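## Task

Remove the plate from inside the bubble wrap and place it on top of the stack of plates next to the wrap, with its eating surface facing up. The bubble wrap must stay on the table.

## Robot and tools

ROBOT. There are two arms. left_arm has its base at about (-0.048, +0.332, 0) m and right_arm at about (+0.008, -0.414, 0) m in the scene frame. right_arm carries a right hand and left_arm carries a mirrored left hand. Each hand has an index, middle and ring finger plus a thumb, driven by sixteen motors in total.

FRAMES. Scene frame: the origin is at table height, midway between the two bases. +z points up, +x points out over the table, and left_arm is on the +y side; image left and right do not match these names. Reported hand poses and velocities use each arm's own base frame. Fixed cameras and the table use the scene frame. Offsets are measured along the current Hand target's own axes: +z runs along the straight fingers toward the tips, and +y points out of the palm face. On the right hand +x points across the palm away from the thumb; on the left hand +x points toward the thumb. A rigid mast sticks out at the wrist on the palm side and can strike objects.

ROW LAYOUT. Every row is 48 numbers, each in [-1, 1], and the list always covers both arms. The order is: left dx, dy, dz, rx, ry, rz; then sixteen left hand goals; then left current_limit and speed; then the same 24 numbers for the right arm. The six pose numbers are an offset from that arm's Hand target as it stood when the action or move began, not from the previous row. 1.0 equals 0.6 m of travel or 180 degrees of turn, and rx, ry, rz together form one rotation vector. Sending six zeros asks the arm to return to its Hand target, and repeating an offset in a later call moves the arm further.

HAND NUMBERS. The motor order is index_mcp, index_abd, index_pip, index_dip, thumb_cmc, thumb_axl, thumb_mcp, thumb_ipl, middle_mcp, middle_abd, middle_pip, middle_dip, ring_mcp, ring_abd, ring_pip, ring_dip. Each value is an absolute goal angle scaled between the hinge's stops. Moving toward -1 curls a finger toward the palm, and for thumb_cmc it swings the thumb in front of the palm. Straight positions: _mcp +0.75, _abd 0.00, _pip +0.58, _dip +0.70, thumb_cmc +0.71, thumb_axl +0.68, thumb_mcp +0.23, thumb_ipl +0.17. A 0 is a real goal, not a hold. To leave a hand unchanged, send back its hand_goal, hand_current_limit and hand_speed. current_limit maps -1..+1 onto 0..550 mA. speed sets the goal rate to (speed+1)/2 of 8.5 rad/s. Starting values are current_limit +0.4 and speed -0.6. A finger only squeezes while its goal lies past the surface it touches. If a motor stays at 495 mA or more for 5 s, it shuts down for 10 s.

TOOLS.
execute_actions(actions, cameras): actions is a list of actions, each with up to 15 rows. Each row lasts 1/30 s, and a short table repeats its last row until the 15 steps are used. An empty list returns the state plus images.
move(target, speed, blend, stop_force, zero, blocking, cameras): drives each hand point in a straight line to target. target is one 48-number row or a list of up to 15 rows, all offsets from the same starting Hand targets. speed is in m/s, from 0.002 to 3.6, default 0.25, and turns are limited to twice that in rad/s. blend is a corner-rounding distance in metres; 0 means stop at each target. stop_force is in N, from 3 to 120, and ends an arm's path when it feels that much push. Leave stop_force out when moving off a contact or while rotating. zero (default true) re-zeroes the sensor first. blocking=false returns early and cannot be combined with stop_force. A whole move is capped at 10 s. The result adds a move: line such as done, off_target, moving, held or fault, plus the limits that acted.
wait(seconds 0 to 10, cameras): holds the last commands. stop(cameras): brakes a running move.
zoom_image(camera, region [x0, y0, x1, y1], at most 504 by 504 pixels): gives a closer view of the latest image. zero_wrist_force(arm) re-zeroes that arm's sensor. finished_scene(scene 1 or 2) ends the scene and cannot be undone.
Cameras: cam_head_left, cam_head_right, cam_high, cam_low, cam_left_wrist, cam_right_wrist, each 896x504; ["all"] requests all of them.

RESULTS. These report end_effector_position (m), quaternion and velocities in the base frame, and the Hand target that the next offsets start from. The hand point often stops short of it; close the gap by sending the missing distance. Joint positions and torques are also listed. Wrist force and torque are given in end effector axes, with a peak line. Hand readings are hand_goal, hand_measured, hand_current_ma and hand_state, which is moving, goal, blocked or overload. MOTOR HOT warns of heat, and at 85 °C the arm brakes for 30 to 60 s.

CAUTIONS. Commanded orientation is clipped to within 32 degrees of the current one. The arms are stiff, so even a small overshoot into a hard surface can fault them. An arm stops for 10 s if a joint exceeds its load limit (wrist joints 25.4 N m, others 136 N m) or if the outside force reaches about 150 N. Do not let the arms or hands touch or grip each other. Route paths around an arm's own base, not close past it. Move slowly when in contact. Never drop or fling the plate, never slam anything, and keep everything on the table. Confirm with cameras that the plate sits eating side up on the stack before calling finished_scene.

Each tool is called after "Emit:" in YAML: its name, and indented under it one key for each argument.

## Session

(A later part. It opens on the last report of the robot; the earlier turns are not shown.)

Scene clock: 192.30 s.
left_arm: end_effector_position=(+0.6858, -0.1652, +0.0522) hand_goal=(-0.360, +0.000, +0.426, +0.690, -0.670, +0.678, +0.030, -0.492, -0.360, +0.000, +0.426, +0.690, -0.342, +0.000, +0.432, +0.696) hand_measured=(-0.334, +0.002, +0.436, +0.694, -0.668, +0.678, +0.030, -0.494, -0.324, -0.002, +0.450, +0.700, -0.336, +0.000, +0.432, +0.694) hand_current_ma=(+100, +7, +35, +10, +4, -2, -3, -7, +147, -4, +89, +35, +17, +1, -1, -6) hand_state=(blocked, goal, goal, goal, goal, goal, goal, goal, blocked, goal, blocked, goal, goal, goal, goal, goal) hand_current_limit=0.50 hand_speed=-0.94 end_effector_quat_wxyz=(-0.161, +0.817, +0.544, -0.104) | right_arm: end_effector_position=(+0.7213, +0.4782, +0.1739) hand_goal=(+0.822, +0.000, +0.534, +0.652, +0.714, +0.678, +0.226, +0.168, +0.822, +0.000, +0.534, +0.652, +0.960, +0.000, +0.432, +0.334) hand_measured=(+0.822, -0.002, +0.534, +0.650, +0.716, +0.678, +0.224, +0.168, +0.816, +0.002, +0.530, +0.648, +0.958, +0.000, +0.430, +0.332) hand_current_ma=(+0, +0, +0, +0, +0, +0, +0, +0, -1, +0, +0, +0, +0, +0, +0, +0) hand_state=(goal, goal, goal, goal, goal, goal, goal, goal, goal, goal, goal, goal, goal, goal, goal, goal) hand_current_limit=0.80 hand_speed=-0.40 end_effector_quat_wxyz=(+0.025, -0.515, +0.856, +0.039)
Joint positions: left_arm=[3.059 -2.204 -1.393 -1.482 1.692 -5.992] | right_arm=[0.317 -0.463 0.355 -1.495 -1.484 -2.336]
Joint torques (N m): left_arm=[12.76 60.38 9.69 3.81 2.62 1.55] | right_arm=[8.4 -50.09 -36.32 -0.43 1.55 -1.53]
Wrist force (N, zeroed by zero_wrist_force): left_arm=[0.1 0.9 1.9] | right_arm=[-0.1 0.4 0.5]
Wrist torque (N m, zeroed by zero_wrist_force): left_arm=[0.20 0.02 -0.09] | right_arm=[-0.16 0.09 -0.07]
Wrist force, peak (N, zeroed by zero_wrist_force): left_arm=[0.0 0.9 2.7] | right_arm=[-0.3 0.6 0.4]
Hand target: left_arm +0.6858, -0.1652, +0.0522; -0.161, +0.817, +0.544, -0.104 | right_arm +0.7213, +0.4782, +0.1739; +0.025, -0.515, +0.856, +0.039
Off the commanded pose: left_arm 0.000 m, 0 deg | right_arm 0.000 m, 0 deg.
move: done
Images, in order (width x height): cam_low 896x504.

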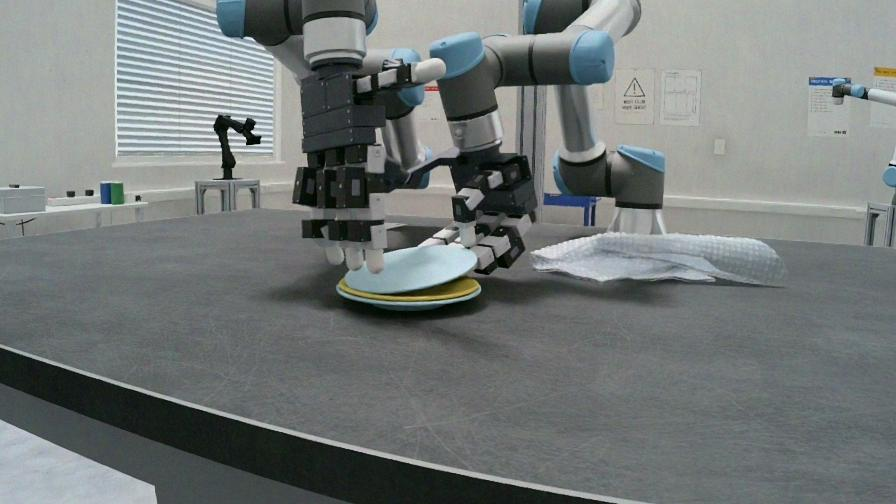

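Emit:
move:
  target:
    - [0,-0.0161,0.0047,0,0,0,-0.36,0,0.425,0.69,-0.671,0.678,0.027,-0.369,-0.36,0,0.425,0.69,-0.342,0,0.431,0.696,0.5,-0.95,0,0,0,0,0,0,0.822,0,0.533,0.652,0.714,0.678,0.226,0.168,0.822,0,0.533,0.652,0.96,0,0.431,0.333,0.8,-0.4]
  speed: 0.01
  cameras: ["cam_low"]

Emit:
zoom_image:
  camera: "cam_low"
  region: [320, 180, 540, 330]

Scene clock: 193.93 s.
left_arm: end_effector_position=(+0.6766, -0.1614, +0.0532) hand_goal=(-0.360, +0.000, +0.426, +0.690, -0.670, +0.678, +0.028, -0.368, -0.360, +0.000, +0.426, +0.690, -0.342, +0.000, +0.432, +0.696) hand_measured=(-0.334, +0.002, +0.436, +0.694, -0.668, +0.678, +0.026, -0.376, -0.326, -0.002, +0.448, +0.700, -0.336, +0.000, +0.432, +0.694) hand_current_ma=(+100, +7, +35, +13, +4, -2, -7, -38, +143, -4, +82, +33, +22, +1, +1, -5) hand_state=(blocked, goal, goal, goal, goal, goal, goal, goal, blocked, goal, blocked, goal, goal, goal, goal, goal) hand_current_limit=0.50 hand_speed=-0.95 end_effector_quat_wxyz=(-0.161, +0.817, +0.544, -0.104) | right_arm: end_effector_position=(+0.7213, +0.4782, +0.1739) hand_goal=(+0.822, +0.000, +0.534, +0.652, +0.714, +0.678, +0.226, +0.168, +0.822, +0.000, +0.534, +0.652, +0.960, +0.000, +0.432, +0.334) hand_measured=(+0.822, -0.002, +0.534, +0.650, +0.716, +0.678, +0.224, +0.168, +0.816, +0.002, +0.530, +0.648, +0.958, +0.000, +0.430, +0.332) hand_current_ma=(+0, +0, +0, +0, +0, +0, +0, +0, -1, +0, +0, +0, +0, +0, +0, +0) hand_state=(goal, goal, goal, goal, goal, goal, goal, goal, goal, goal, goal, goal, goal, goal, goal, goal) hand_current_limit=0.80 hand_speed=-0.40 end_effector_quat_wxyz=(+0.025, -0.515, +0.856, +0.039)
Joint positions: left_arm=[3.063 -2.182 -1.428 -1.469 1.694 -5.988] | right_arm=[0.317 -0.463 0.355 -1.495 -1.484 -2.336]
Joint torques (N m): left_arm=[13.26 58.54 9.01 3.79 2.54 1.46] | right_arm=[8.42 -50.68 -34.99 -0.72 1.52 -1.57]
Wrist force (N, zeroed by zero_wrist_force): left_arm=[0.1 1.2 1.7] | right_arm=[-0.3 0.2 0.0]
Wrist torque (N m, zeroed by zero_wrist_force): left_arm=[0.19 0.02 -0.11] | right_arm=[-0.15 0.12 -0.09]
Wrist force, peak (N, zeroed by zero_wrist_force): left_arm=[-0.1 1.6 2.7] | right_arm=[-0.2 0.6 0.4]
Hand target: left_arm +0.6766, -0.1614, +0.0533; -0.161, +0.817, +0.544, -0.104 | right_arm +0.7213, +0.4782, +0.1739; +0.025, -0.515, +0.856, +0.039
Off the commanded pose: left_arm 0.000 m, 0 deg | right_arm 0.000 m, 0 deg.
move: done
Images, in order (width x height): cam_low 896x504.

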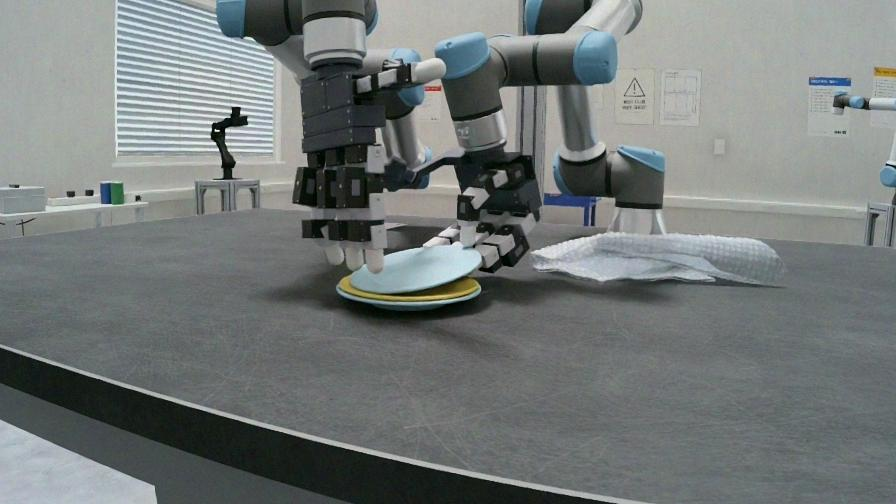

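Scaled by 2.291 from the camera's 896x504 image, which has a finer 1280x720 frame.

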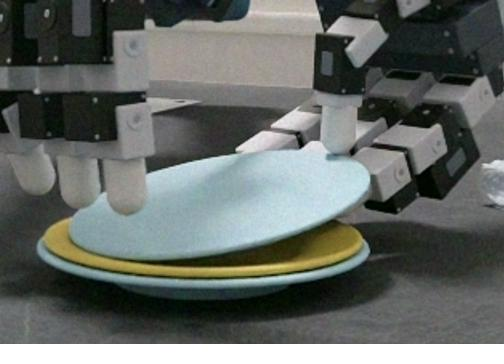

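Emit:
move:
  target:
    - [0,0,0,0,0,0,-0.36,0,0.425,0.69,-0.671,0.678,0.027,-0.369,-0.36,0,0.425,0.69,-0.342,0,0.431,0.696,0.5,-0.95,0.0008,0.0200,0.0008,0,0,0,0.822,0,0.533,0.652,0.714,0.678,0.226,0.168,0.822,0,0.533,0.652,0.96,0,0.431,0.333,0.8,-0.4]
  speed: 0.04

Emit:
move:
  target:
    - [0,0,0,0,0,0,-0.36,0,0.425,0.69,-0.671,0.678,0.027,-0.369,-0.36,0,0.425,0.69,-0.342,0,0.431,0.696,0.5,-0.95,0.0042,-0.002,0.0498,0,0,0,0.822,0,0.533,0.652,0.714,0.678,0.226,0.168,0.822,0,0.533,0.652,0.96,0,0.431,0.333,0.8,-0.4]
  speed: 0.02
  stop_force: 4
  cameras: ["cam_low"]

Emit:
zoom_image:
  camera: "cam_low"
  region: [320, 180, 540, 330]

Scene clock: 195.67 s.
left_arm: end_effector_position=(+0.6766, -0.1614, +0.0533) hand_goal=(-0.360, +0.000, +0.426, +0.690, -0.670, +0.678, +0.028, -0.368, -0.360, +0.000, +0.426, +0.690, -0.342, +0.000, +0.432, +0.696) hand_measured=(-0.334, +0.002, +0.436, +0.694, -0.668, +0.678, +0.026, -0.376, -0.326, -0.002, +0.448, +0.700, -0.336, +0.000, +0.432, +0.694) hand_current_ma=(+100, +7, +35, +13, +4, -2, -7, -37, +143, -4, +82, +33, +22, +1, +1, -5) hand_state=(blocked, goal, goal, goal, goal, goal, goal, goal, blocked, goal, blocked, goal, goal, goal, goal, goal) hand_current_limit=0.50 hand_speed=-0.95 end_effector_quat_wxyz=(-0.161, +0.817, +0.544, -0.104) | right_arm: end_effector_position=(+0.7105, +0.4834, +0.1739) hand_goal=(+0.822, +0.000, +0.534, +0.652, +0.714, +0.678, +0.226, +0.168, +0.822, +0.000, +0.534, +0.652, +0.960, +0.000, +0.432, +0.334) hand_measured=(+0.822, -0.002, +0.534, +0.650, +0.716, +0.678, +0.224, +0.168, +0.816, +0.002, +0.530, +0.648, +0.958, +0.000, +0.430, +0.332) hand_current_ma=(+0, +0, +0, +0, +0, +0, +0, +0, -1, +0, +0, +0, +0, +0, +0, +0) hand_state=(goal, goal, goal, goal, goal, goal, goal, goal, goal, goal, goal, goal, goal, goal, goal, goal) hand_current_limit=0.80 hand_speed=-0.40 end_effector_quat_wxyz=(+0.025, -0.515, +0.856, +0.039)
Joint positions: left_arm=[3.063 -2.182 -1.429 -1.468 1.694 -5.988] | right_arm=[0.326 -0.507 0.442 -1.538 -1.485 -2.326]
Joint torques (N m): left_arm=[12.95 59.51 9.67 3.72 2.43 1.45] | right_arm=[11.33 -69.08 -14.04 -4.87 -0.08 1.53]
Wrist force (N, zeroed by zero_wrist_force): left_arm=[0.0 1.3 1.8] | right_arm=[-0.1 0.2 0.2]
Wrist torque (N m, zeroed by zero_wrist_force): left_arm=[0.19 0.04 -0.12] | right_arm=[-0.16 0.09 -0.08]
Wrist force, peak (N, zeroed by zero_wrist_force): left_arm=[-0.1 1.6 2.6] | right_arm=[-0.2 0.5 0.5]
Hand target: left_arm +0.6766, -0.1614, +0.0533; -0.161, +0.817, +0.544, -0.104 | right_arm +0.7105, +0.4834, +0.1739; +0.025, -0.515, +0.856, +0.039
Off the commanded pose: left_arm 0.000 m, 0 deg | right_arm 0.000 m, 0 deg.
move: done

Scene clock: 197.83 s.
left_arm: end_effector_position=(+0.6766, -0.1614, +0.0532) hand_goal=(-0.360, +0.000, +0.426, +0.690, -0.670, +0.678, +0.028, -0.368, -0.360, +0.000, +0.426, +0.690, -0.342, +0.000, +0.432, +0.696) hand_measured=(-0.334, +0.002, +0.436, +0.694, -0.668, +0.678, +0.026, -0.374, -0.326, -0.002, +0.448, +0.700, -0.334, +0.000, +0.434, +0.694) hand_current_ma=(+100, +7, +35, +13, +4, -2, -7, -30, +143, -4, +82, +33, +30, +1, +4, -3) hand_state=(blocked, goal, goal, goal, goal, goal, goal, goal, blocked, goal, blocked, goal, goal, goal, goal, goal) hand_current_limit=0.50 hand_speed=-0.95 end_effector_quat_wxyz=(-0.161, +0.817, +0.544, -0.104) | right_arm: end_effector_position=(+0.7105, +0.4834, +0.1561) hand_goal=(+0.822, +0.000, +0.534, +0.652, +0.714, +0.678, +0.226, +0.168, +0.822, +0.000, +0.534, +0.652, +0.960, +0.000, +0.432, +0.334) hand_measured=(+0.822, -0.002, +0.534, +0.650, +0.716, +0.678, +0.224, +0.168, +0.816, +0.002, +0.530, +0.648, +0.958, +0.000, +0.430, +0.332) hand_current_ma=(+0, +0, +0, +0, +0, +0, +0, +0, -1, +0, +0, +0, +0, +0, +0, +0) hand_state=(goal, goal, goal, goal, goal, goal, goal, goal, goal, goal, goal, goal, goal, goal, goal, goal) hand_current_limit=0.80 hand_speed=-0.40 end_effector_quat_wxyz=(+0.025, -0.515, +0.856, +0.039)
Joint positions: left_arm=[3.063 -2.182 -1.429 -1.468 1.694 -5.988] | right_arm=[0.326 -0.51 0.495 -1.587 -1.485 -2.326]
Joint torques (N m): left_arm=[10.97 58.58 14.17 3.58 1.44 1.43] | right_arm=[9.29 -47.45 -34.46 -0.49 1.82 -1.13]
Wrist force (N, zeroed by zero_wrist_force): left_arm=[0.3 0.1 2.8] | right_arm=[-0.3 0.4 -1.1]
Wrist torque (N m, zeroed by zero_wrist_force): left_arm=[0.15 0.03 -0.10] | right_arm=[-0.02 0.12 -0.08]
Wrist force, peak (N, zeroed by zero_wrist_force): left_arm=[-0.2 1.8 2.8] | right_arm=[-0.2 0.7 -6.2]
Hand target: left_arm +0.6766, -0.1614, +0.0533; -0.161, +0.817, +0.544, -0.104 | right_arm +0.7105, +0.4834, +0.1561; +0.025, -0.515, +0.856, +0.039 (not the last commanded pose)
Off the commanded pose: left_arm 0.000 m, 0 deg | right_arm 0.012 m, 0 deg.
move: contact (right_arm)
Images, in order (width x height): cam_low 896x504.

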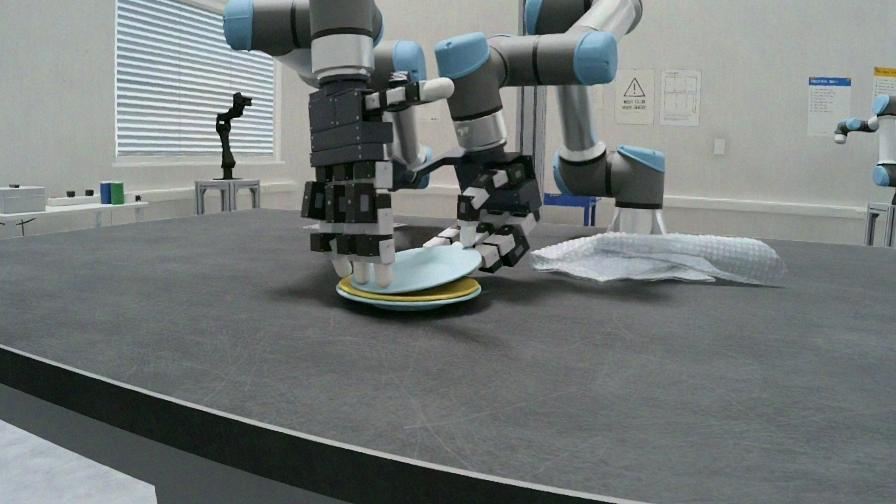

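Scaled by 2.291 from the camera's 896x504 image, which has a finer 1280x720 frame.

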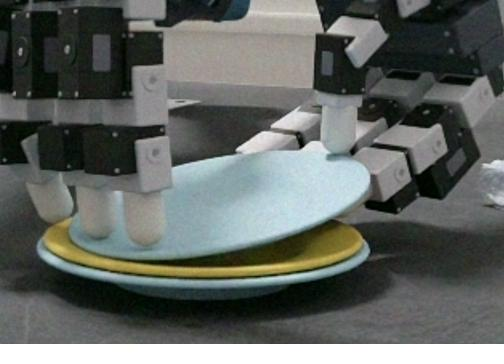

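Emit:
move:
  target:
    - [0,0,0,0,0,0,-0.36,0,0.425,0.69,-0.671,0.678,-0.080,-0.150,-0.36,0,0.425,0.69,-0.342,0,0.431,0.696,0.5,-0.95,0.0002,-0.0170,0.0085,0,0,0,0.822,0,0.533,0.652,0.714,0.678,0.226,0.168,0.822,0,0.533,0.652,0.96,0,0.431,0.333,0.8,-0.4]
  speed: 0.01
  stop_force: 12
  cameras: ["cam_low"]

Emit:
zoom_image:
  camera: "cam_low"
  region: [320, 180, 540, 330]

Scene clock: 199.83 s.
left_arm: end_effector_position=(+0.6766, -0.1614, +0.0533) hand_goal=(-0.360, +0.000, +0.426, +0.690, -0.670, +0.678, -0.080, -0.150, -0.360, +0.000, +0.426, +0.690, -0.342, +0.000, +0.432, +0.696) hand_measured=(-0.312, +0.002, +0.450, +0.698, -0.668, +0.678, -0.084, -0.220, -0.306, -0.002, +0.458, +0.698, -0.318, +0.000, +0.442, +0.698) hand_current_ma=(+206, +7, +85, +23, +4, -1, -16, -407, +237, -4, +123, +29, +92, +1, +34, +7) hand_state=(blocked, goal, blocked, goal, goal, goal, goal, blocked, blocked, goal, blocked, goal, blocked, goal, goal, goal) hand_current_limit=0.50 hand_speed=-0.95 end_effector_quat_wxyz=(-0.161, +0.817, +0.544, -0.104) | right_arm: end_effector_position=(+0.7149, +0.4813, +0.1535) hand_goal=(+0.822, +0.000, +0.534, +0.652, +0.714, +0.678, +0.226, +0.168, +0.822, +0.000, +0.534, +0.652, +0.960, +0.000, +0.432, +0.334) hand_measured=(+0.822, -0.002, +0.534, +0.650, +0.716, +0.678, +0.224, +0.168, +0.808, +0.000, +0.508, +0.630, +0.958, +0.000, +0.430, +0.332) hand_current_ma=(+0, +0, +0, +0, +0, +0, +0, +0, -4, +0, -15, -11, +0, +0, +0, +0) hand_state=(goal, goal, goal, goal, goal, goal, goal, goal, goal, goal, blocked, blocked, goal, goal, goal, goal) hand_current_limit=0.80 hand_speed=-0.40 end_effector_quat_wxyz=(+0.025, -0.515, +0.856, +0.039)
Joint positions: left_arm=[3.063 -2.182 -1.429 -1.468 1.694 -5.988] | right_arm=[0.322 -0.496 0.473 -1.58 -1.484 -2.33]
Joint torques (N m): left_arm=[7.53 54.8 21.59 0.42 -0.37 1.25] | right_arm=[13.27 -41.2 1.96 -1.69 0.89 1.27]
Wrist force (N, zeroed by zero_wrist_force): left_arm=[1.0 -0.7 -0.3] | right_arm=[-0.4 0.1 -32.4]
Wrist torque (N m, zeroed by zero_wrist_force): left_arm=[-0.11 0.19 -0.30] | right_arm=[2.34 0.85 0.10]
Wrist force, peak (N, zeroed by zero_wrist_force): left_arm=[0.0 1.8 2.7] | right_arm=[-0.5 0.2 -33.2]
Hand target: left_arm +0.6766, -0.1614, +0.0533; -0.161, +0.817, +0.544, -0.104 | right_arm +0.7149, +0.4813, +0.1535; +0.025, -0.515, +0.856, +0.039 (not the last commanded pose)
Off the commanded pose: left_arm 0.000 m, 0 deg | right_arm 0.006 m, 0 deg.
move: contact (right_arm)
Images, in order (width x height): cam_low 896x504.

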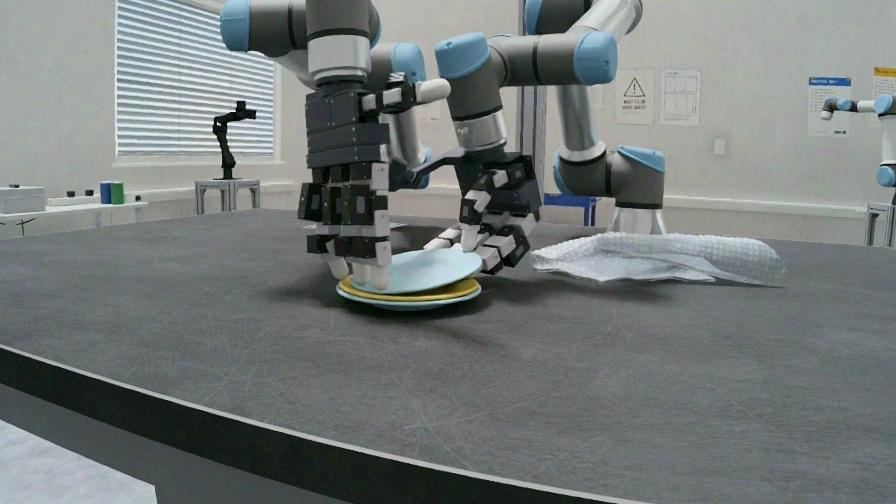

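Scaled by 2.291 from the camera's 896x504 image, which has a finer 1280x720 frame.

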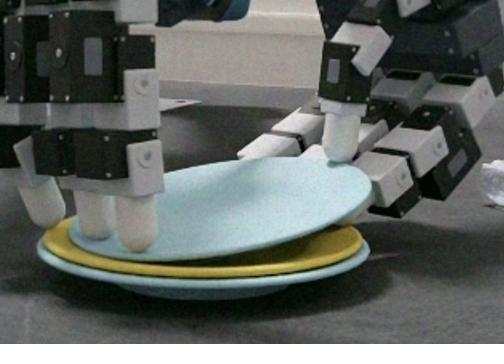

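Emit:
move:
  target:
    - [0,0,0,0,0,0,-0.36,0,0.425,0.69,-0.671,0.678,-0.084,-0.26,-0.36,0,0.425,0.69,-0.342,0,0.431,0.696,0.5,-0.9,-0.0004,0.0002,-0.005,0,0,0,0.822,0,0.533,0.652,0.714,0.678,0.226,0.168,0.822,0,0.533,0.652,0.96,0,0.431,0.333,0.8,-0.4]
  speed: 0.01
  cameras: ["cam_low"]

Emit:
zoom_image:
  camera: "cam_low"
  region: [420, 210, 520, 290]

Scene clock: 200.87 s.
left_arm: end_effector_position=(+0.6766, -0.1614, +0.0533) hand_goal=(-0.360, +0.000, +0.426, +0.690, -0.670, +0.678, -0.084, -0.260, -0.360, +0.000, +0.426, +0.690, -0.342, +0.000, +0.432, +0.696) hand_measured=(-0.312, +0.002, +0.450, +0.698, -0.668, +0.678, -0.070, -0.250, -0.306, -0.002, +0.460, +0.700, -0.324, +0.000, +0.440, +0.698) hand_current_ma=(+208, +7, +86, +23, +4, +0, +64, +49, +239, -4, +127, +33, +71, +1, +24, +7) hand_state=(blocked, goal, blocked, goal, goal, goal, goal, goal, blocked, goal, blocked, goal, goal, goal, goal, goal) hand_current_limit=0.50 hand_speed=-0.90 end_effector_quat_wxyz=(-0.161, +0.817, +0.544, -0.104) | right_arm: end_effector_position=(+0.7149, +0.4813, +0.1565) hand_goal=(+0.822, +0.000, +0.534, +0.652, +0.714, +0.678, +0.226, +0.168, +0.822, +0.000, +0.534, +0.652, +0.960, +0.000, +0.432, +0.334) hand_measured=(+0.822, -0.002, +0.534, +0.650, +0.716, +0.678, +0.224, +0.168, +0.816, +0.002, +0.530, +0.648, +0.958, +0.000, +0.430, +0.332) hand_current_ma=(+0, +0, +0, +0, +0, +0, +0, +0, -1, +0, +0, +0, +0, +0, +0, +0) hand_state=(goal, goal, goal, goal, goal, goal, goal, goal, goal, goal, goal, goal, goal, goal, goal, goal) hand_current_limit=0.80 hand_speed=-0.40 end_effector_quat_wxyz=(+0.025, -0.515, +0.856, +0.039)
Joint positions: left_arm=[3.063 -2.182 -1.429 -1.468 1.694 -5.988] | right_arm=[0.322 -0.496 0.465 -1.572 -1.484 -2.33]
Joint torques (N m): left_arm=[5.86 51.47 25.32 1.72 -1.31 1.18] | right_arm=[7.73 -49.25 -34.43 -0.49 -0.29 1.04]
Wrist force (N, zeroed by zero_wrist_force): left_arm=[0.1 0.9 2.2] | right_arm=[-0.1 0.2 0.3]
Wrist torque (N m, zeroed by zero_wrist_force): left_arm=[0.12 0.03 -0.10] | right_arm=[-0.17 0.08 0.12]
Wrist force, peak (N, zeroed by zero_wrist_force): left_arm=[0.1 1.4 2.5] | right_arm=[-0.3 0.4 -33.0]
Hand target: left_arm +0.6766, -0.1614, +0.0533; -0.161, +0.817, +0.544, -0.104 | right_arm +0.7149, +0.4813, +0.1565; +0.025, -0.515, +0.856, +0.039
Off the commanded pose: left_arm 0.000 m, 0 deg | right_arm 0.000 m, 0 deg.
move: done
Images, in order (width x height): cam_low 896x504.

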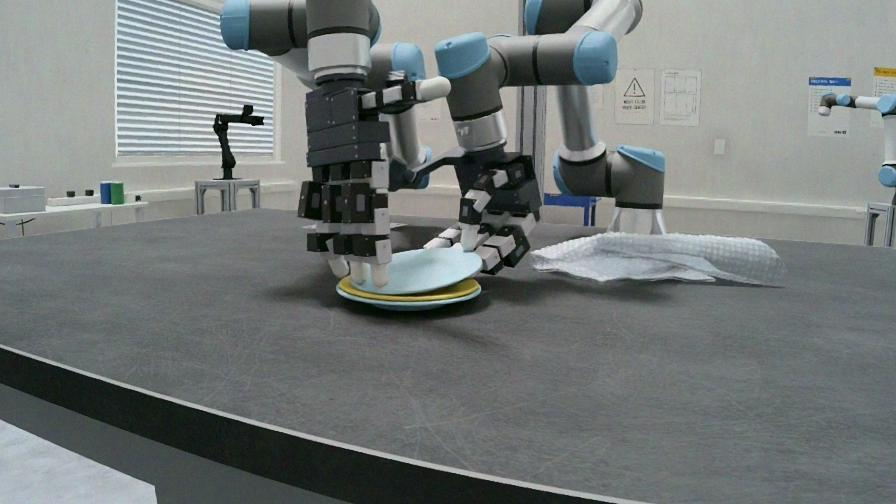

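Scaled by 5.040 from the camera's 896x504 image, which has a finer 1280x720 frame.

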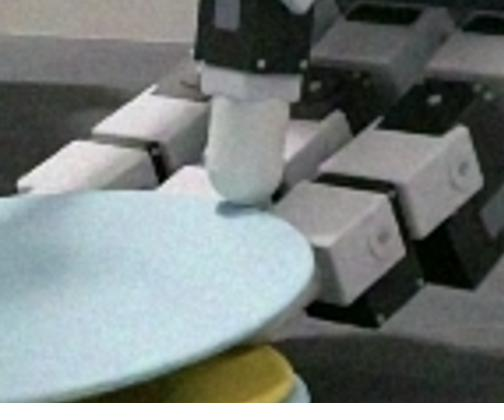

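Emit:
move:
  target:
    - [0,0,0,0,0,0,-0.36,0,0.425,0.69,-0.671,0.678,-0.084,-0.26,-0.36,0,0.425,0.69,-0.342,0,0.431,0.696,0.5,-0.9,0.0007,-0.0003,0.0083,0,0,0,0.822,0,0.533,0.652,0.714,0.678,0.226,0.168,0.822,0,0.533,0.652,0.96,0,0.431,0.333,0.8,-0.4]
  speed: 0.005
  stop_force: 4

Emit:
move:
  target:
    - [0,0,0,0,0,0,-0.29,0,0.45,0.71,-0.671,0.678,-0.05,-0.33,-0.29,0,0.45,0.71,-0.3,0,0.431,0.696,0.5,-0.93,0,0,0,0,0,0,0.822,0,0.533,0.652,0.714,0.678,0.226,0.168,0.822,0,0.533,0.652,0.96,0,0.431,0.333,0.8,-0.4]
  speed: 0.01
  cameras: ["cam_low"]

Emit:
zoom_image:
  camera: "cam_low"
  region: [320, 180, 540, 330]

Scene clock: 202.47 s.
left_arm: end_effector_position=(+0.6766, -0.1614, +0.0533) hand_goal=(-0.360, +0.000, +0.426, +0.690, -0.670, +0.678, -0.084, -0.260, -0.360, +0.000, +0.426, +0.690, -0.342, +0.000, +0.432, +0.696) hand_measured=(-0.312, +0.002, +0.450, +0.698, -0.668, +0.678, -0.070, -0.250, -0.306, -0.002, +0.460, +0.700, -0.324, +0.000, +0.440, +0.698) hand_current_ma=(+208, +7, +86, +23, +4, +0, +65, +49, +239, -4, +127, +33, +73, +1, +27, +7) hand_state=(blocked, goal, blocked, goal, goal, goal, goal, goal, blocked, goal, blocked, goal, goal, goal, goal, goal) hand_current_limit=0.50 hand_speed=-0.90 end_effector_quat_wxyz=(-0.161, +0.817, +0.544, -0.104) | right_arm: end_effector_position=(+0.7149, +0.4813, +0.1560) hand_goal=(+0.822, +0.000, +0.534, +0.652, +0.714, +0.678, +0.226, +0.168, +0.822, +0.000, +0.534, +0.652, +0.960, +0.000, +0.432, +0.334) hand_measured=(+0.822, -0.002, +0.534, +0.650, +0.716, +0.678, +0.224, +0.168, +0.816, +0.000, +0.530, +0.648, +0.958, +0.000, +0.430, +0.332) hand_current_ma=(+0, +0, +0, +0, +0, +0, +0, +0, -1, +0, +0, +0, +0, +0, +0, +0) hand_state=(goal, goal, goal, goal, goal, goal, goal, goal, goal, goal, goal, goal, goal, goal, goal, goal) hand_current_limit=0.80 hand_speed=-0.40 end_effector_quat_wxyz=(+0.025, -0.515, +0.856, +0.039)
Joint positions: left_arm=[3.063 -2.182 -1.429 -1.468 1.694 -5.988] | right_arm=[0.322 -0.496 0.466 -1.573 -1.484 -2.33]
Joint torques (N m): left_arm=[2.75 47.07 25.1 3.65 -2.38 0.99] | right_arm=[4.14 -56.28 -32.91 -0.26 -1.25 0.3]
Wrist force (N, zeroed by zero_wrist_force): left_arm=[-0.2 0.1 2.8] | right_arm=[-0.2 0.6 -3.2]
Wrist torque (N m, zeroed by zero_wrist_force): left_arm=[0.14 0.14 -0.16] | right_arm=[0.12 0.19 0.13]
Wrist force, peak (N, zeroed by zero_wrist_force): left_arm=[0.2 0.8 3.0] | right_arm=[0.0 0.5 -5.9]
Hand target: left_arm +0.6766, -0.1614, +0.0533; -0.161, +0.817, +0.544, -0.104 | right_arm +0.7149, +0.4813, +0.1560; +0.025, -0.515, +0.856, +0.039 (not the last commanded pose)
Off the commanded pose: left_arm 0.000 m, 0 deg | right_arm 0.004 m, 0 deg.
move: contact (right_arm)

Scene clock: 203.07 s.
left_arm: end_effector_position=(+0.6766, -0.1614, +0.0533) hand_goal=(-0.290, +0.000, +0.450, +0.710, -0.670, +0.678, -0.050, -0.330, -0.290, +0.000, +0.450, +0.710, -0.300, +0.000, +0.432, +0.696) hand_measured=(-0.302, +0.002, +0.448, +0.708, -0.668, +0.678, -0.056, -0.328, -0.294, -0.002, +0.448, +0.708, -0.296, +0.000, +0.438, +0.698) hand_current_ma=(-42, +7, -8, -5, +4, +0, -22, +9, -15, -4, -3, -5, +16, +1, +22, +7) hand_state=(goal, goal, goal, goal, goal, goal, goal, goal, goal, goal, goal, goal, goal, goal, goal, goal) hand_current_limit=0.50 hand_speed=-0.93 end_effector_quat_wxyz=(-0.161, +0.817, +0.544, -0.104) | right_arm: end_effector_position=(+0.7149, +0.4813, +0.1560) hand_goal=(+0.822, +0.000, +0.534, +0.652, +0.714, +0.678, +0.226, +0.168, +0.822, +0.000, +0.534, +0.652, +0.960, +0.000, +0.432, +0.334) hand_measured=(+0.822, -0.002, +0.534, +0.650, +0.716, +0.678, +0.224, +0.168, +0.816, +0.000, +0.530, +0.648, +0.958, +0.000, +0.430, +0.332) hand_current_ma=(+0, +0, +0, +0, +0, +0, +0, +0, -1, +0, +0, +0, +0, +0, +0, +0) hand_state=(goal, goal, goal, goal, goal, goal, goal, goal, goal, goal, goal, goal, goal, goal, goal, goal) hand_current_limit=0.80 hand_speed=-0.40 end_effector_quat_wxyz=(+0.025, -0.515, +0.856, +0.039)
Joint positions: left_arm=[3.063 -2.182 -1.429 -1.468 1.694 -5.988] | right_arm=[0.322 -0.496 0.466 -1.573 -1.484 -2.33]
Joint torques (N m): left_arm=[2.41 45.18 25.48 2.21 -2 0.96] | right_arm=[4.41 -58.56 -33.47 -1.07 -1.26 0.41]
Wrist force (N, zeroed by zero_wrist_force): left_arm=[-0.3 1.8 0.0] | right_arm=[-0.2 0.8 -2.2]
Wrist torque (N m, zeroed by zero_wrist_force): left_arm=[0.06 0.08 -0.15] | right_arm=[0.01 0.15 0.13]
Wrist force, peak (N, zeroed by zero_wrist_force): left_arm=[0.1 0.3 2.9] | right_arm=[0.1 0.6 -4.0]
Hand target: left_arm +0.6766, -0.1614, +0.0533; -0.161, +0.817, +0.544, -0.104 | right_arm +0.7149, +0.4813, +0.1560; +0.025, -0.515, +0.856, +0.039
Off the commanded pose: left_arm 0.000 m, 0 deg | right_arm 0.000 m, 0 deg.
move: done
Images, in order (width x height): cam_low 896x504.

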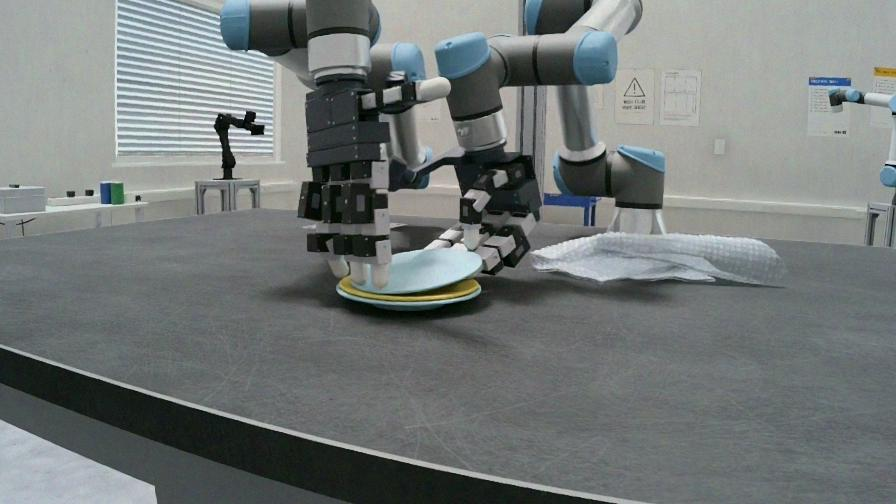

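Scaled by 2.291 from the camera's 896x504 image, which has a finer 1280x720 frame.

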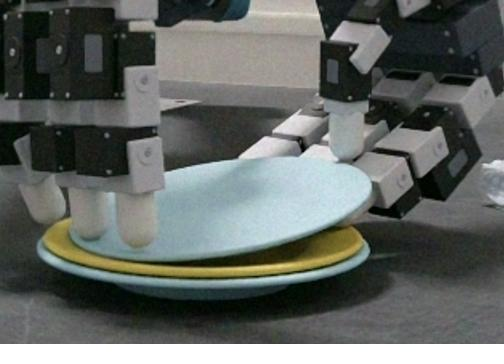

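Emit:
move:
  target:
    - [0,-0.0192,-0.0030,0,0,0,-0.29,0,0.45,0.71,-0.671,0.678,-0.05,-0.33,-0.29,0,0.45,0.71,-0.3,0,0.431,0.696,0.5,-0.93,0,0,0,0,0,0,0.822,0,0.533,0.652,0.714,0.678,0.226,0.168,0.822,0,0.533,0.652,0.96,0,0.431,0.333,0.8,-0.4]
  speed: 0.015
  cameras: ["cam_low"]

Emit:
zoom_image:
  camera: "cam_low"
  region: [320, 180, 540, 330]

Scene clock: 204.37 s.
left_arm: end_effector_position=(+0.6674, -0.1576, +0.0592) hand_goal=(-0.290, +0.000, +0.450, +0.710, -0.670, +0.678, -0.050, -0.330, -0.290, +0.000, +0.450, +0.710, -0.300, +0.000, +0.432, +0.696) hand_measured=(-0.284, +0.002, +0.450, +0.708, -0.668, +0.678, -0.056, -0.328, -0.276, -0.002, +0.458, +0.710, -0.296, +0.000, +0.438, +0.698) hand_current_ma=(+24, +6, +2, -5, +4, +0, -22, +9, +56, -3, +23, +1, +16, +1, +22, +7) hand_state=(goal, goal, goal, goal, goal, goal, goal, goal, goal, goal, goal, goal, goal, goal, goal, goal) hand_current_limit=0.50 hand_speed=-0.93 end_effector_quat_wxyz=(-0.161, +0.817, +0.544, -0.104) | right_arm: end_effector_position=(+0.7149, +0.4813, +0.1560) hand_goal=(+0.822, +0.000, +0.534, +0.652, +0.714, +0.678, +0.226, +0.168, +0.822, +0.000, +0.534, +0.652, +0.960, +0.000, +0.432, +0.334) hand_measured=(+0.822, -0.002, +0.534, +0.650, +0.716, +0.678, +0.224, +0.168, +0.814, +0.002, +0.530, +0.648, +0.958, +0.000, +0.430, +0.332) hand_current_ma=(+0, +0, +0, +0, +0, +0, +0, +0, -1, +0, +0, +0, +0, +0, +0, +0) hand_state=(goal, goal, goal, goal, goal, goal, goal, goal, goal, goal, goal, goal, goal, goal, goal, goal) hand_current_limit=0.80 hand_speed=-0.40 end_effector_quat_wxyz=(+0.025, -0.515, +0.856, +0.039)
Joint positions: left_arm=[3.068 -2.154 -1.458 -1.466 1.696 -5.984] | right_arm=[0.322 -0.496 0.466 -1.573 -1.484 -2.33]
Joint torques (N m): left_arm=[13.28 57.08 8.96 3.62 2.63 1.5] | right_arm=[4.53 -56.5 -34.41 -2.37 -1.28 0.36]
Wrist force (N, zeroed by zero_wrist_force): left_arm=[-0.1 1.5 1.9] | right_arm=[-0.2 0.9 -1.1]
Wrist torque (N m, zeroed by zero_wrist_force): left_arm=[0.15 0.06 -0.13] | right_arm=[-0.04 0.08 0.13]
Wrist force, peak (N, zeroed by zero_wrist_force): left_arm=[0.0 2.9 0.7] | right_arm=[-0.3 0.9 -2.2]
Hand target: left_arm +0.6673, -0.1575, +0.0593; -0.161, +0.817, +0.544, -0.104 | right_arm +0.7149, +0.4813, +0.1560; +0.025, -0.515, +0.856, +0.039
Off the commanded pose: left_arm 0.000 m, 0 deg | right_arm 0.000 m, 0 deg.
move: done
Images, in order (width x height): cam_low 896x504.

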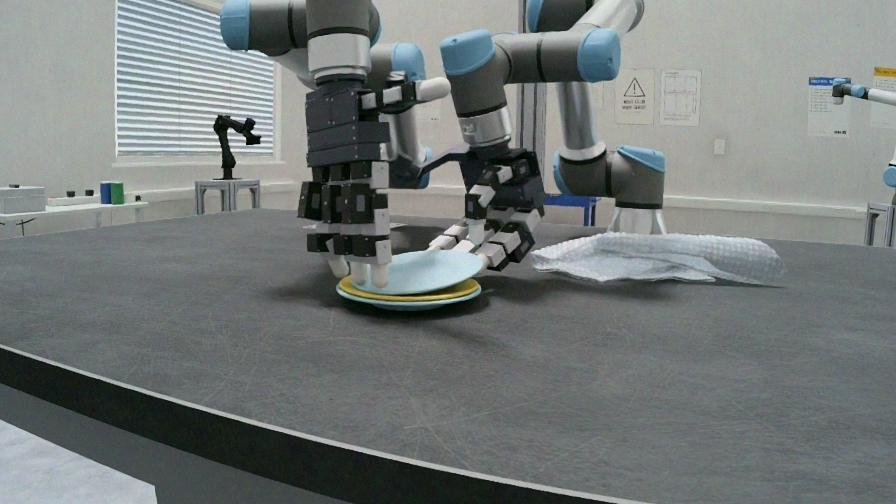

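Scaled by 2.291 from the camera's 896x504 image, which has a finer 1280x720 frame.

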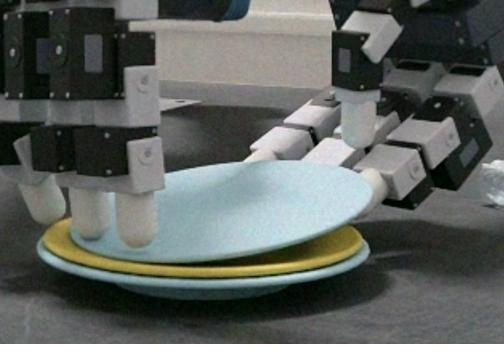

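Emit:
execute_actions:
  actions: []
  cameras: ["cam_low","cam_head_left","cam_head_right"]

Scene clock: 205.00 s.
left_arm: end_effector_position=(+0.6673, -0.1575, +0.0593) hand_goal=(-0.290, +0.000, +0.450, +0.710, -0.670, +0.678, -0.050, -0.330, -0.290, +0.000, +0.450, +0.710, -0.300, +0.000, +0.432, +0.696) hand_measured=(-0.282, +0.002, +0.452, +0.708, -0.668, +0.678, -0.056, -0.328, -0.274, -0.002, +0.458, +0.710, -0.296, +0.000, +0.438, +0.698) hand_current_ma=(+24, +6, +3, -4, +4, +0, -22, +9, +57, -3, +23, +1, +16, +1, +22, +7) hand_state=(goal, goal, goal, goal, goal, goal, goal, goal, goal, goal, goal, goal, goal, goal, goal, goal) hand_current_limit=0.50 hand_speed=-0.93 end_effector_quat_wxyz=(-0.161, +0.817, +0.544, -0.104) | right_arm: end_effector_position=(+0.7149, +0.4813, +0.1560) hand_goal=(+0.822, +0.000, +0.534, +0.652, +0.714, +0.678, +0.226, +0.168, +0.822, +0.000, +0.534, +0.652, +0.960, +0.000, +0.432, +0.334) hand_measured=(+0.822, -0.002, +0.534, +0.650, +0.716, +0.678, +0.224, +0.168, +0.814, +0.002, +0.530, +0.648, +0.958, +0.000, +0.430, +0.332) hand_current_ma=(+0, +0, +0, +0, +0, +0, +0, +0, -1, +0, +0, +0, +0, +0, +0, +0) hand_state=(goal, goal, goal, goal, goal, goal, goal, goal, goal, goal, goal, goal, goal, goal, goal, goal) hand_current_limit=0.80 hand_speed=-0.40 end_effector_quat_wxyz=(+0.025, -0.515, +0.856, +0.039)
Joint positions: left_arm=[3.068 -2.154 -1.458 -1.466 1.696 -5.984] | right_arm=[0.322 -0.496 0.466 -1.573 -1.484 -2.33]
Joint velocities: within noise
Joint torques (N m): left_arm=[12.99 57.78 9.29 3.65 2.68 1.51] | right_arm=[3.65 -57.33 -33.69 -3.11 -1.4 0.48]
Wrist force (N, zeroed by zero_wrist_force): left_arm=[0.1 1.0 1.2] | right_arm=[-0.4 1.0 -1.6]
Wrist torque (N m, zeroed by zero_wrist_force): left_arm=[0.12 0.02 -0.10] | right_arm=[-0.03 0.11 0.11]
Wrist force, peak (N, zeroed by zero_wrist_force): left_arm=[-0.3 1.7 1.8] | right_arm=[-0.4 1.0 -1.6]
Hand target: left_arm +0.6673, -0.1575, +0.0593; -0.161, +0.817, +0.544, -0.104 | right_arm +0.7149, +0.4813, +0.1560; +0.025, -0.515, +0.856, +0.039
Off the commanded pose: left_arm 0.000 m, 0 deg | right_arm 0.000 m, 0 deg.
Images, in order (width x height): cam_head_left 896x504, cam_head_right 896x504, cam_low 896x504.

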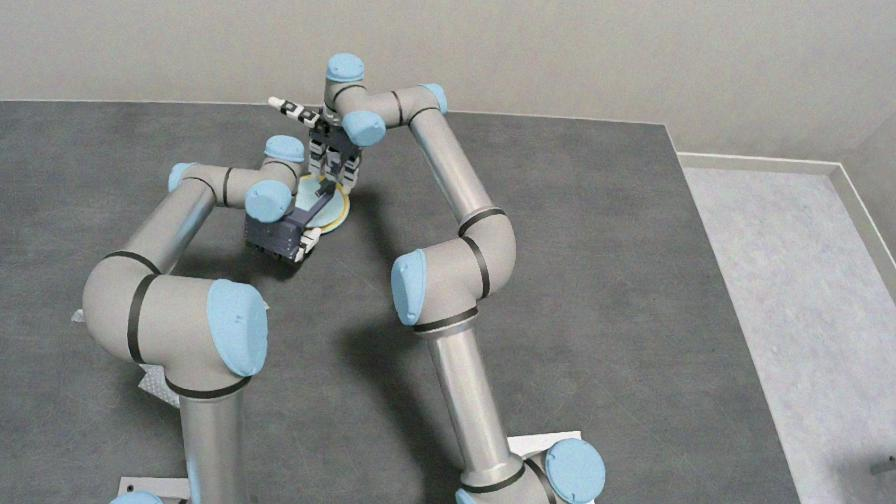

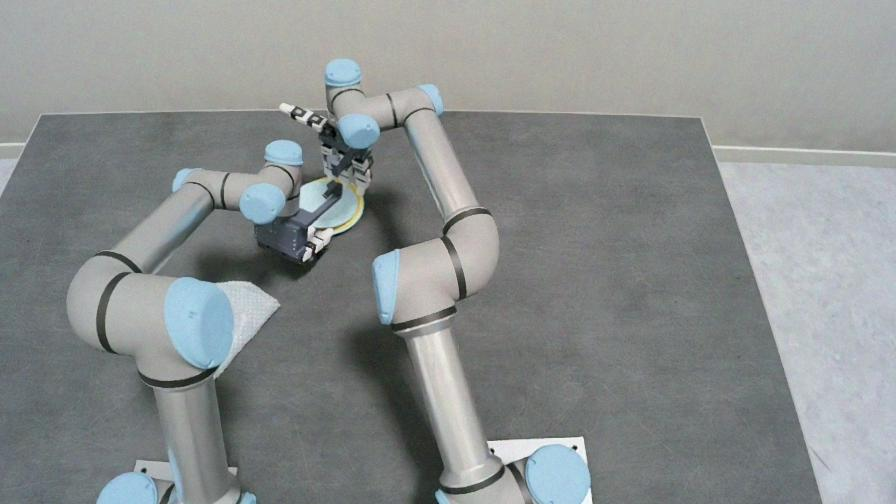

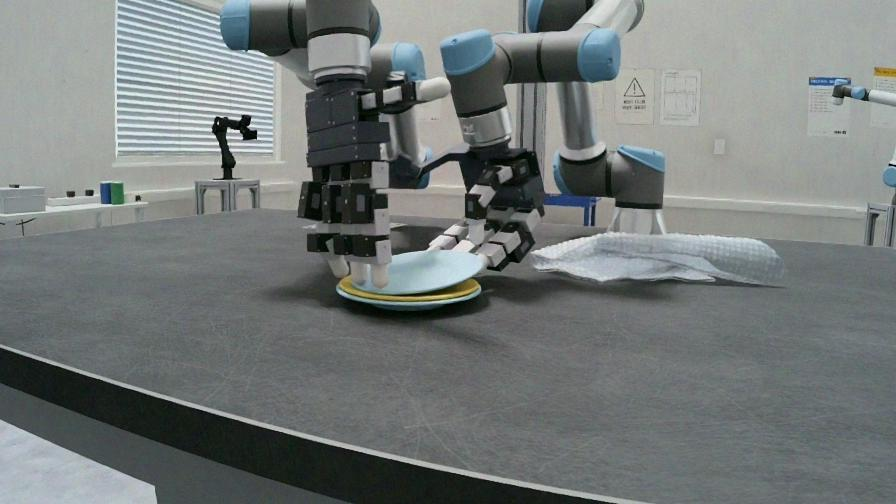

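Emit:
move:
  target: [0,-0.0173,0.0016,0,0,0,-0.29,0,0.45,0.71,-0.671,0.678,-0.05,-0.33,-0.29,0,0.45,0.71,-0.3,0,0.431,0.696,0.5,-0.93,0,0,0,0,0,0,0.822,0,0.533,0.652,0.714,0.678,0.226,0.168,0.822,0,0.533,0.652,0.96,0,0.431,0.333,0.8,-0.4]
  speed: 0.01
  cameras: ["cam_low"]

Emit:
zoom_image:
  camera: "cam_low"
  region: [280, 180, 560, 340]

Scene clock: 206.50 s.
left_arm: end_effector_position=(+0.6582, -0.1537, +0.0622) hand_goal=(-0.290, +0.000, +0.450, +0.710, -0.670, +0.678, -0.050, -0.330, -0.290, +0.000, +0.450, +0.710, -0.300, +0.000, +0.432, +0.696) hand_measured=(-0.278, +0.002, +0.454, +0.710, -0.668, +0.678, -0.056, -0.328, -0.270, -0.002, +0.462, +0.714, -0.296, +0.000, +0.438, +0.698) hand_current_ma=(+47, +6, +15, +2, +4, +0, -22, +9, +80, -3, +43, +13, +16, +1, +22, +7) hand_state=(goal, goal, goal, goal, goal, goal, goal, goal, blocked, goal, goal, goal, goal, goal, goal, goal) hand_current_limit=0.50 hand_speed=-0.93 end_effector_quat_wxyz=(-0.161, +0.817, +0.544, -0.104) | right_arm: end_effector_position=(+0.7149, +0.4813, +0.1560) hand_goal=(+0.822, +0.000, +0.534, +0.652, +0.714, +0.678, +0.226, +0.168, +0.822, +0.000, +0.534, +0.652, +0.960, +0.000, +0.432, +0.334) hand_measured=(+0.822, -0.002, +0.534, +0.650, +0.716, +0.678, +0.224, +0.168, +0.814, +0.002, +0.530, +0.648, +0.958, +0.000, +0.430, +0.332) hand_current_ma=(+0, +0, +0, +0, +0, +0, +0, +0, -1, +0, +0, +0, +0, +0, +0, +0) hand_state=(goal, goal, goal, goal, goal, goal, goal, goal, goal, goal, goal, goal, goal, goal, goal, goal) hand_current_limit=0.80 hand_speed=-0.40 end_effector_quat_wxyz=(+0.025, -0.515, +0.856, +0.039)
Joint positions: left_arm=[3.073 -2.129 -1.49 -1.458 1.697 -5.979] | right_arm=[0.322 -0.496 0.466 -1.573 -1.484 -2.33]
Joint torques (N m): left_arm=[12.98 57.89 9.66 3.82 2.63 1.64] | right_arm=[4.18 -55.47 -34.03 -3.79 -1.27 0.27]
Wrist force (N, zeroed by zero_wrist_force): left_arm=[-0.2 1.4 2.3] | right_arm=[-0.2 0.9 -0.1]
Wrist torque (N m, zeroed by zero_wrist_force): left_arm=[0.18 0.07 -0.14] | right_arm=[-0.11 0.07 0.13]
Wrist force, peak (N, zeroed by zero_wrist_force): left_arm=[-0.2 1.4 2.6] | right_arm=[-0.3 0.9 -1.5]
Hand target: left_arm +0.6581, -0.1537, +0.0623; -0.161, +0.817, +0.544, -0.104 | right_arm +0.7149, +0.4813, +0.1560; +0.025, -0.515, +0.856, +0.039
Off the commanded pose: left_arm 0.000 m, 0 deg | right_arm 0.000 m, 0 deg.
move: done
Images, in order (width x height): cam_low 896x504.

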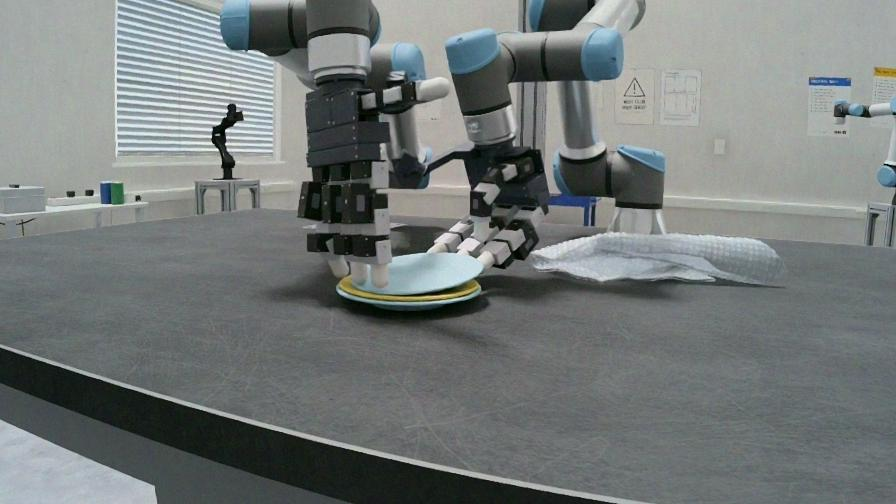

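Scaled by 1.800 from the camera's 896x504 image, which has a finer 1280x720 frame.

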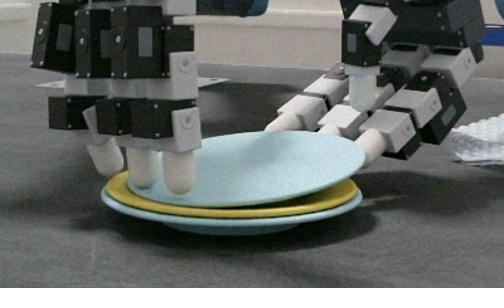

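Emit:
move:
  target: [0,-0.00585,0.00776,0,0,0,-0.29,0,0.45,0.71,-0.671,0.678,-0.05,-0.33,-0.29,0,0.45,0.71,-0.3,0,0.431,0.696,0.5,-0.93,-0.0004,0.0002,-0.005,0,0,0,0.822,0,0.533,0.652,0.714,0.678,0.226,0.168,0.822,0,0.533,0.652,0.96,0,0.431,0.333,0.8,-0.4]
  speed: 0.01
  cameras: ["cam_low"]

Emit:
zoom_image:
  camera: "cam_low"
  region: [280, 180, 560, 340]

Scene clock: 207.77 s.
left_arm: end_effector_position=(+0.6536, -0.1518, +0.0593) hand_goal=(-0.290, +0.000, +0.450, +0.710, -0.670, +0.678, -0.050, -0.330, -0.290, +0.000, +0.450, +0.710, -0.300, +0.000, +0.432, +0.696) hand_measured=(-0.278, +0.002, +0.454, +0.710, -0.668, +0.678, -0.056, -0.328, -0.262, -0.002, +0.468, +0.718, -0.296, +0.000, +0.438, +0.698) hand_current_ma=(+47, +6, +15, +2, +4, +0, -22, +9, +113, -3, +66, +24, +16, +1, +22, +7) hand_state=(goal, goal, goal, goal, goal, goal, goal, goal, blocked, goal, goal, goal, goal, goal, goal, goal) hand_current_limit=0.50 hand_speed=-0.93 end_effector_quat_wxyz=(-0.161, +0.817, +0.544, -0.104) | right_arm: end_effector_position=(+0.7149, +0.4813, +0.1590) hand_goal=(+0.822, +0.000, +0.534, +0.652, +0.714, +0.678, +0.226, +0.168, +0.822, +0.000, +0.534, +0.652, +0.960, +0.000, +0.432, +0.334) hand_measured=(+0.822, -0.002, +0.534, +0.650, +0.716, +0.678, +0.224, +0.168, +0.816, +0.002, +0.530, +0.648, +0.958, +0.000, +0.430, +0.332) hand_current_ma=(+0, +0, +0, +0, +0, +0, +0, +0, -1, +0, +0, +0, +0, +0, +0, +0) hand_state=(goal, goal, goal, goal, goal, goal, goal, goal, goal, goal, goal, goal, goal, goal, goal, goal) hand_current_limit=0.80 hand_speed=-0.40 end_effector_quat_wxyz=(+0.025, -0.515, +0.856, +0.039)
Joint positions: left_arm=[3.075 -2.122 -1.511 -1.444 1.698 -5.977] | right_arm=[0.322 -0.495 0.458 -1.565 -1.484 -2.33]
Joint torques (N m): left_arm=[12.84 55.92 9.01 3.76 2.61 1.52] | right_arm=[2.71 -49.61 -35.93 -0.45 -1.03 0.11]
Wrist force (N, zeroed by zero_wrist_force): left_arm=[-0.2 0.7 1.7] | right_arm=[0.0 0.5 0.2]
Wrist torque (N m, zeroed by zero_wrist_force): left_arm=[0.10 0.06 -0.11] | right_arm=[-0.12 0.08 0.14]
Wrist force, peak (N, zeroed by zero_wrist_force): left_arm=[-0.3 1.2 2.4] | right_arm=[-0.4 0.9 -0.1]
Hand target: left_arm +0.6535, -0.1517, +0.0593; -0.161, +0.817, +0.544, -0.104 | right_arm +0.7149, +0.4813, +0.1590; +0.025, -0.515, +0.856, +0.039
Off the commanded pose: left_arm 0.000 m, 0 deg | right_arm 0.000 m, 0 deg.
move: done
Images, in order (width x height): cam_low 896x504.

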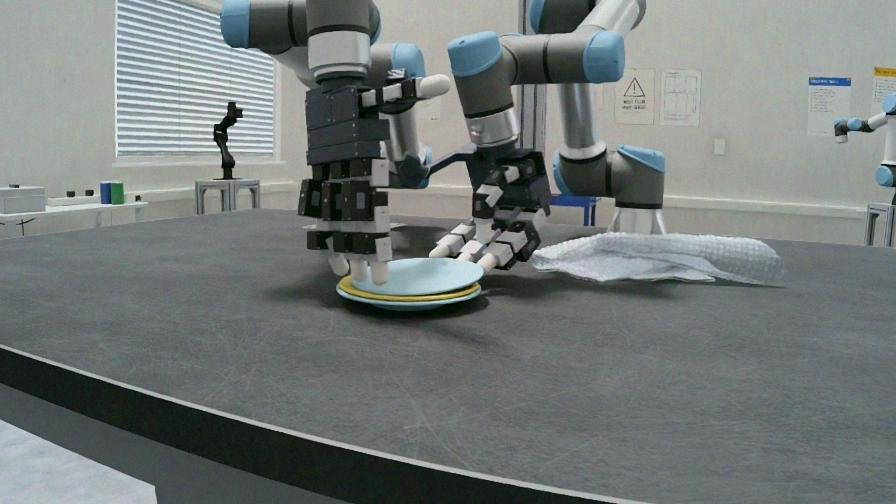

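Scaled by 1.800 from the camera's 896x504 image, which has a finer 1280x720 frame.

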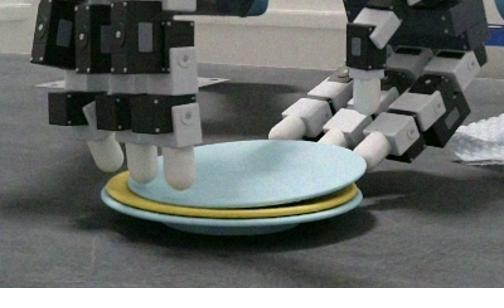

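Emit:
move:
  target: [0,-0.0031,0.0102,0,0,0,-0.29,0,0.45,0.71,-0.671,0.678,-0.05,-0.33,-0.29,0,0.45,0.71,-0.3,0,0.431,0.696,0.5,-0.93,-0.0005,0.0003,-0.0066,0,0,0,0.822,0,0.533,0.652,0.714,0.678,0.226,0.168,0.822,0,0.533,0.652,0.96,0,0.431,0.333,0.8,-0.4]
  speed: 0.01
  cameras: ["cam_low"]

Emit:
zoom_image:
  camera: "cam_low"
  region: [280, 180, 560, 340]

Scene clock: 208.83 s.
left_arm: end_effector_position=(+0.6499, -0.1502, +0.0544) hand_goal=(-0.290, +0.000, +0.450, +0.710, -0.670, +0.678, -0.050, -0.330, -0.290, +0.000, +0.450, +0.710, -0.300, +0.000, +0.432, +0.696) hand_measured=(-0.278, +0.002, +0.454, +0.710, -0.668, +0.678, -0.056, -0.328, -0.274, -0.002, +0.458, +0.714, -0.296, +0.000, +0.438, +0.698) hand_current_ma=(+47, +6, +15, +2, +4, +0, -22, +9, +59, -3, +25, +11, +16, +1, +22, +7) hand_state=(goal, goal, goal, goal, goal, goal, goal, goal, goal, goal, goal, goal, goal, goal, goal, goal) hand_current_limit=0.50 hand_speed=-0.93 end_effector_quat_wxyz=(-0.161, +0.817, +0.544, -0.104) | right_arm: end_effector_position=(+0.7149, +0.4813, +0.1629) hand_goal=(+0.822, +0.000, +0.534, +0.652, +0.714, +0.678, +0.226, +0.168, +0.822, +0.000, +0.534, +0.652, +0.960, +0.000, +0.432, +0.334) hand_measured=(+0.822, -0.002, +0.534, +0.650, +0.716, +0.678, +0.224, +0.168, +0.816, +0.002, +0.530, +0.648, +0.958, +0.000, +0.430, +0.332) hand_current_ma=(+0, +0, +0, +0, +0, +0, +0, +0, -1, +0, +0, +0, +0, +0, +0, +0) hand_state=(goal, goal, goal, goal, goal, goal, goal, goal, goal, goal, goal, goal, goal, goal, goal, goal) hand_current_limit=0.80 hand_speed=-0.40 end_effector_quat_wxyz=(+0.025, -0.515, +0.856, +0.039)
Joint positions: left_arm=[3.077 -2.119 -1.53 -1.428 1.699 -5.975] | right_arm=[0.322 -0.494 0.446 -1.554 -1.484 -2.33]
Joint torques (N m): left_arm=[13.01 55.88 8.84 3.54 2.63 1.41] | right_arm=[-1.75 -50.93 -33.98 -0.73 -0.6 -0.23]
Wrist force (N, zeroed by zero_wrist_force): left_arm=[-0.4 0.8 0.7] | right_arm=[0.0 0.1 0.3]
Wrist torque (N m, zeroed by zero_wrist_force): left_arm=[0.10 0.07 -0.15] | right_arm=[-0.18 0.07 0.13]
Wrist force, peak (N, zeroed by zero_wrist_force): left_arm=[-0.5 1.0 1.7] | right_arm=[-0.2 0.4 0.4]
Hand target: left_arm +0.6498, -0.1502, +0.0543; -0.161, +0.817, +0.544, -0.104 | right_arm +0.7149, +0.4813, +0.1630; +0.025, -0.515, +0.856, +0.039
Off the commanded pose: left_arm 0.000 m, 0 deg | right_arm 0.000 m, 0 deg.
move: done
Images, in order (width x height): cam_low 896x504.

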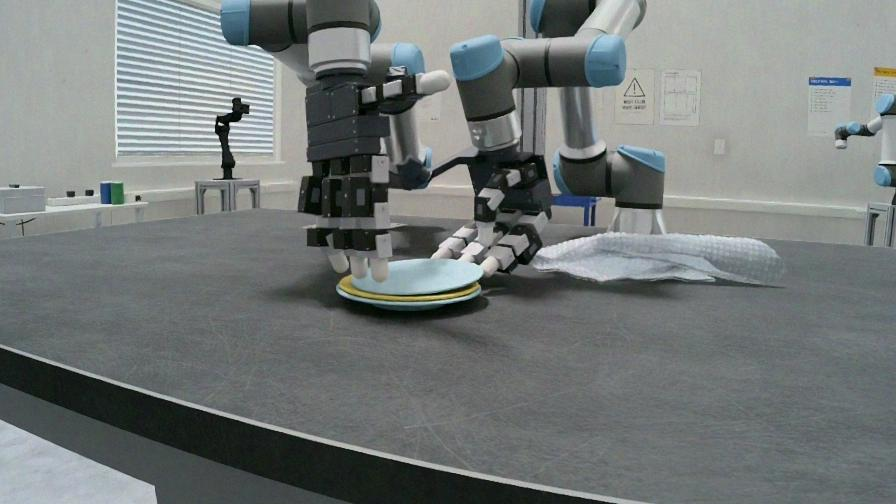

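Scaled by 1.800 from the camera's 896x504 image, which has a finer 1280x720 frame.

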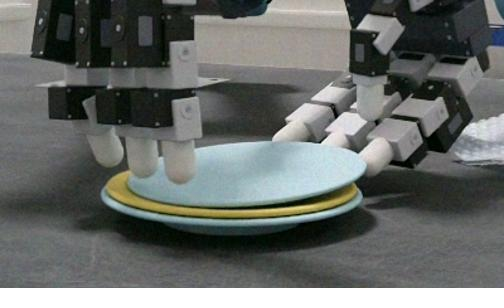

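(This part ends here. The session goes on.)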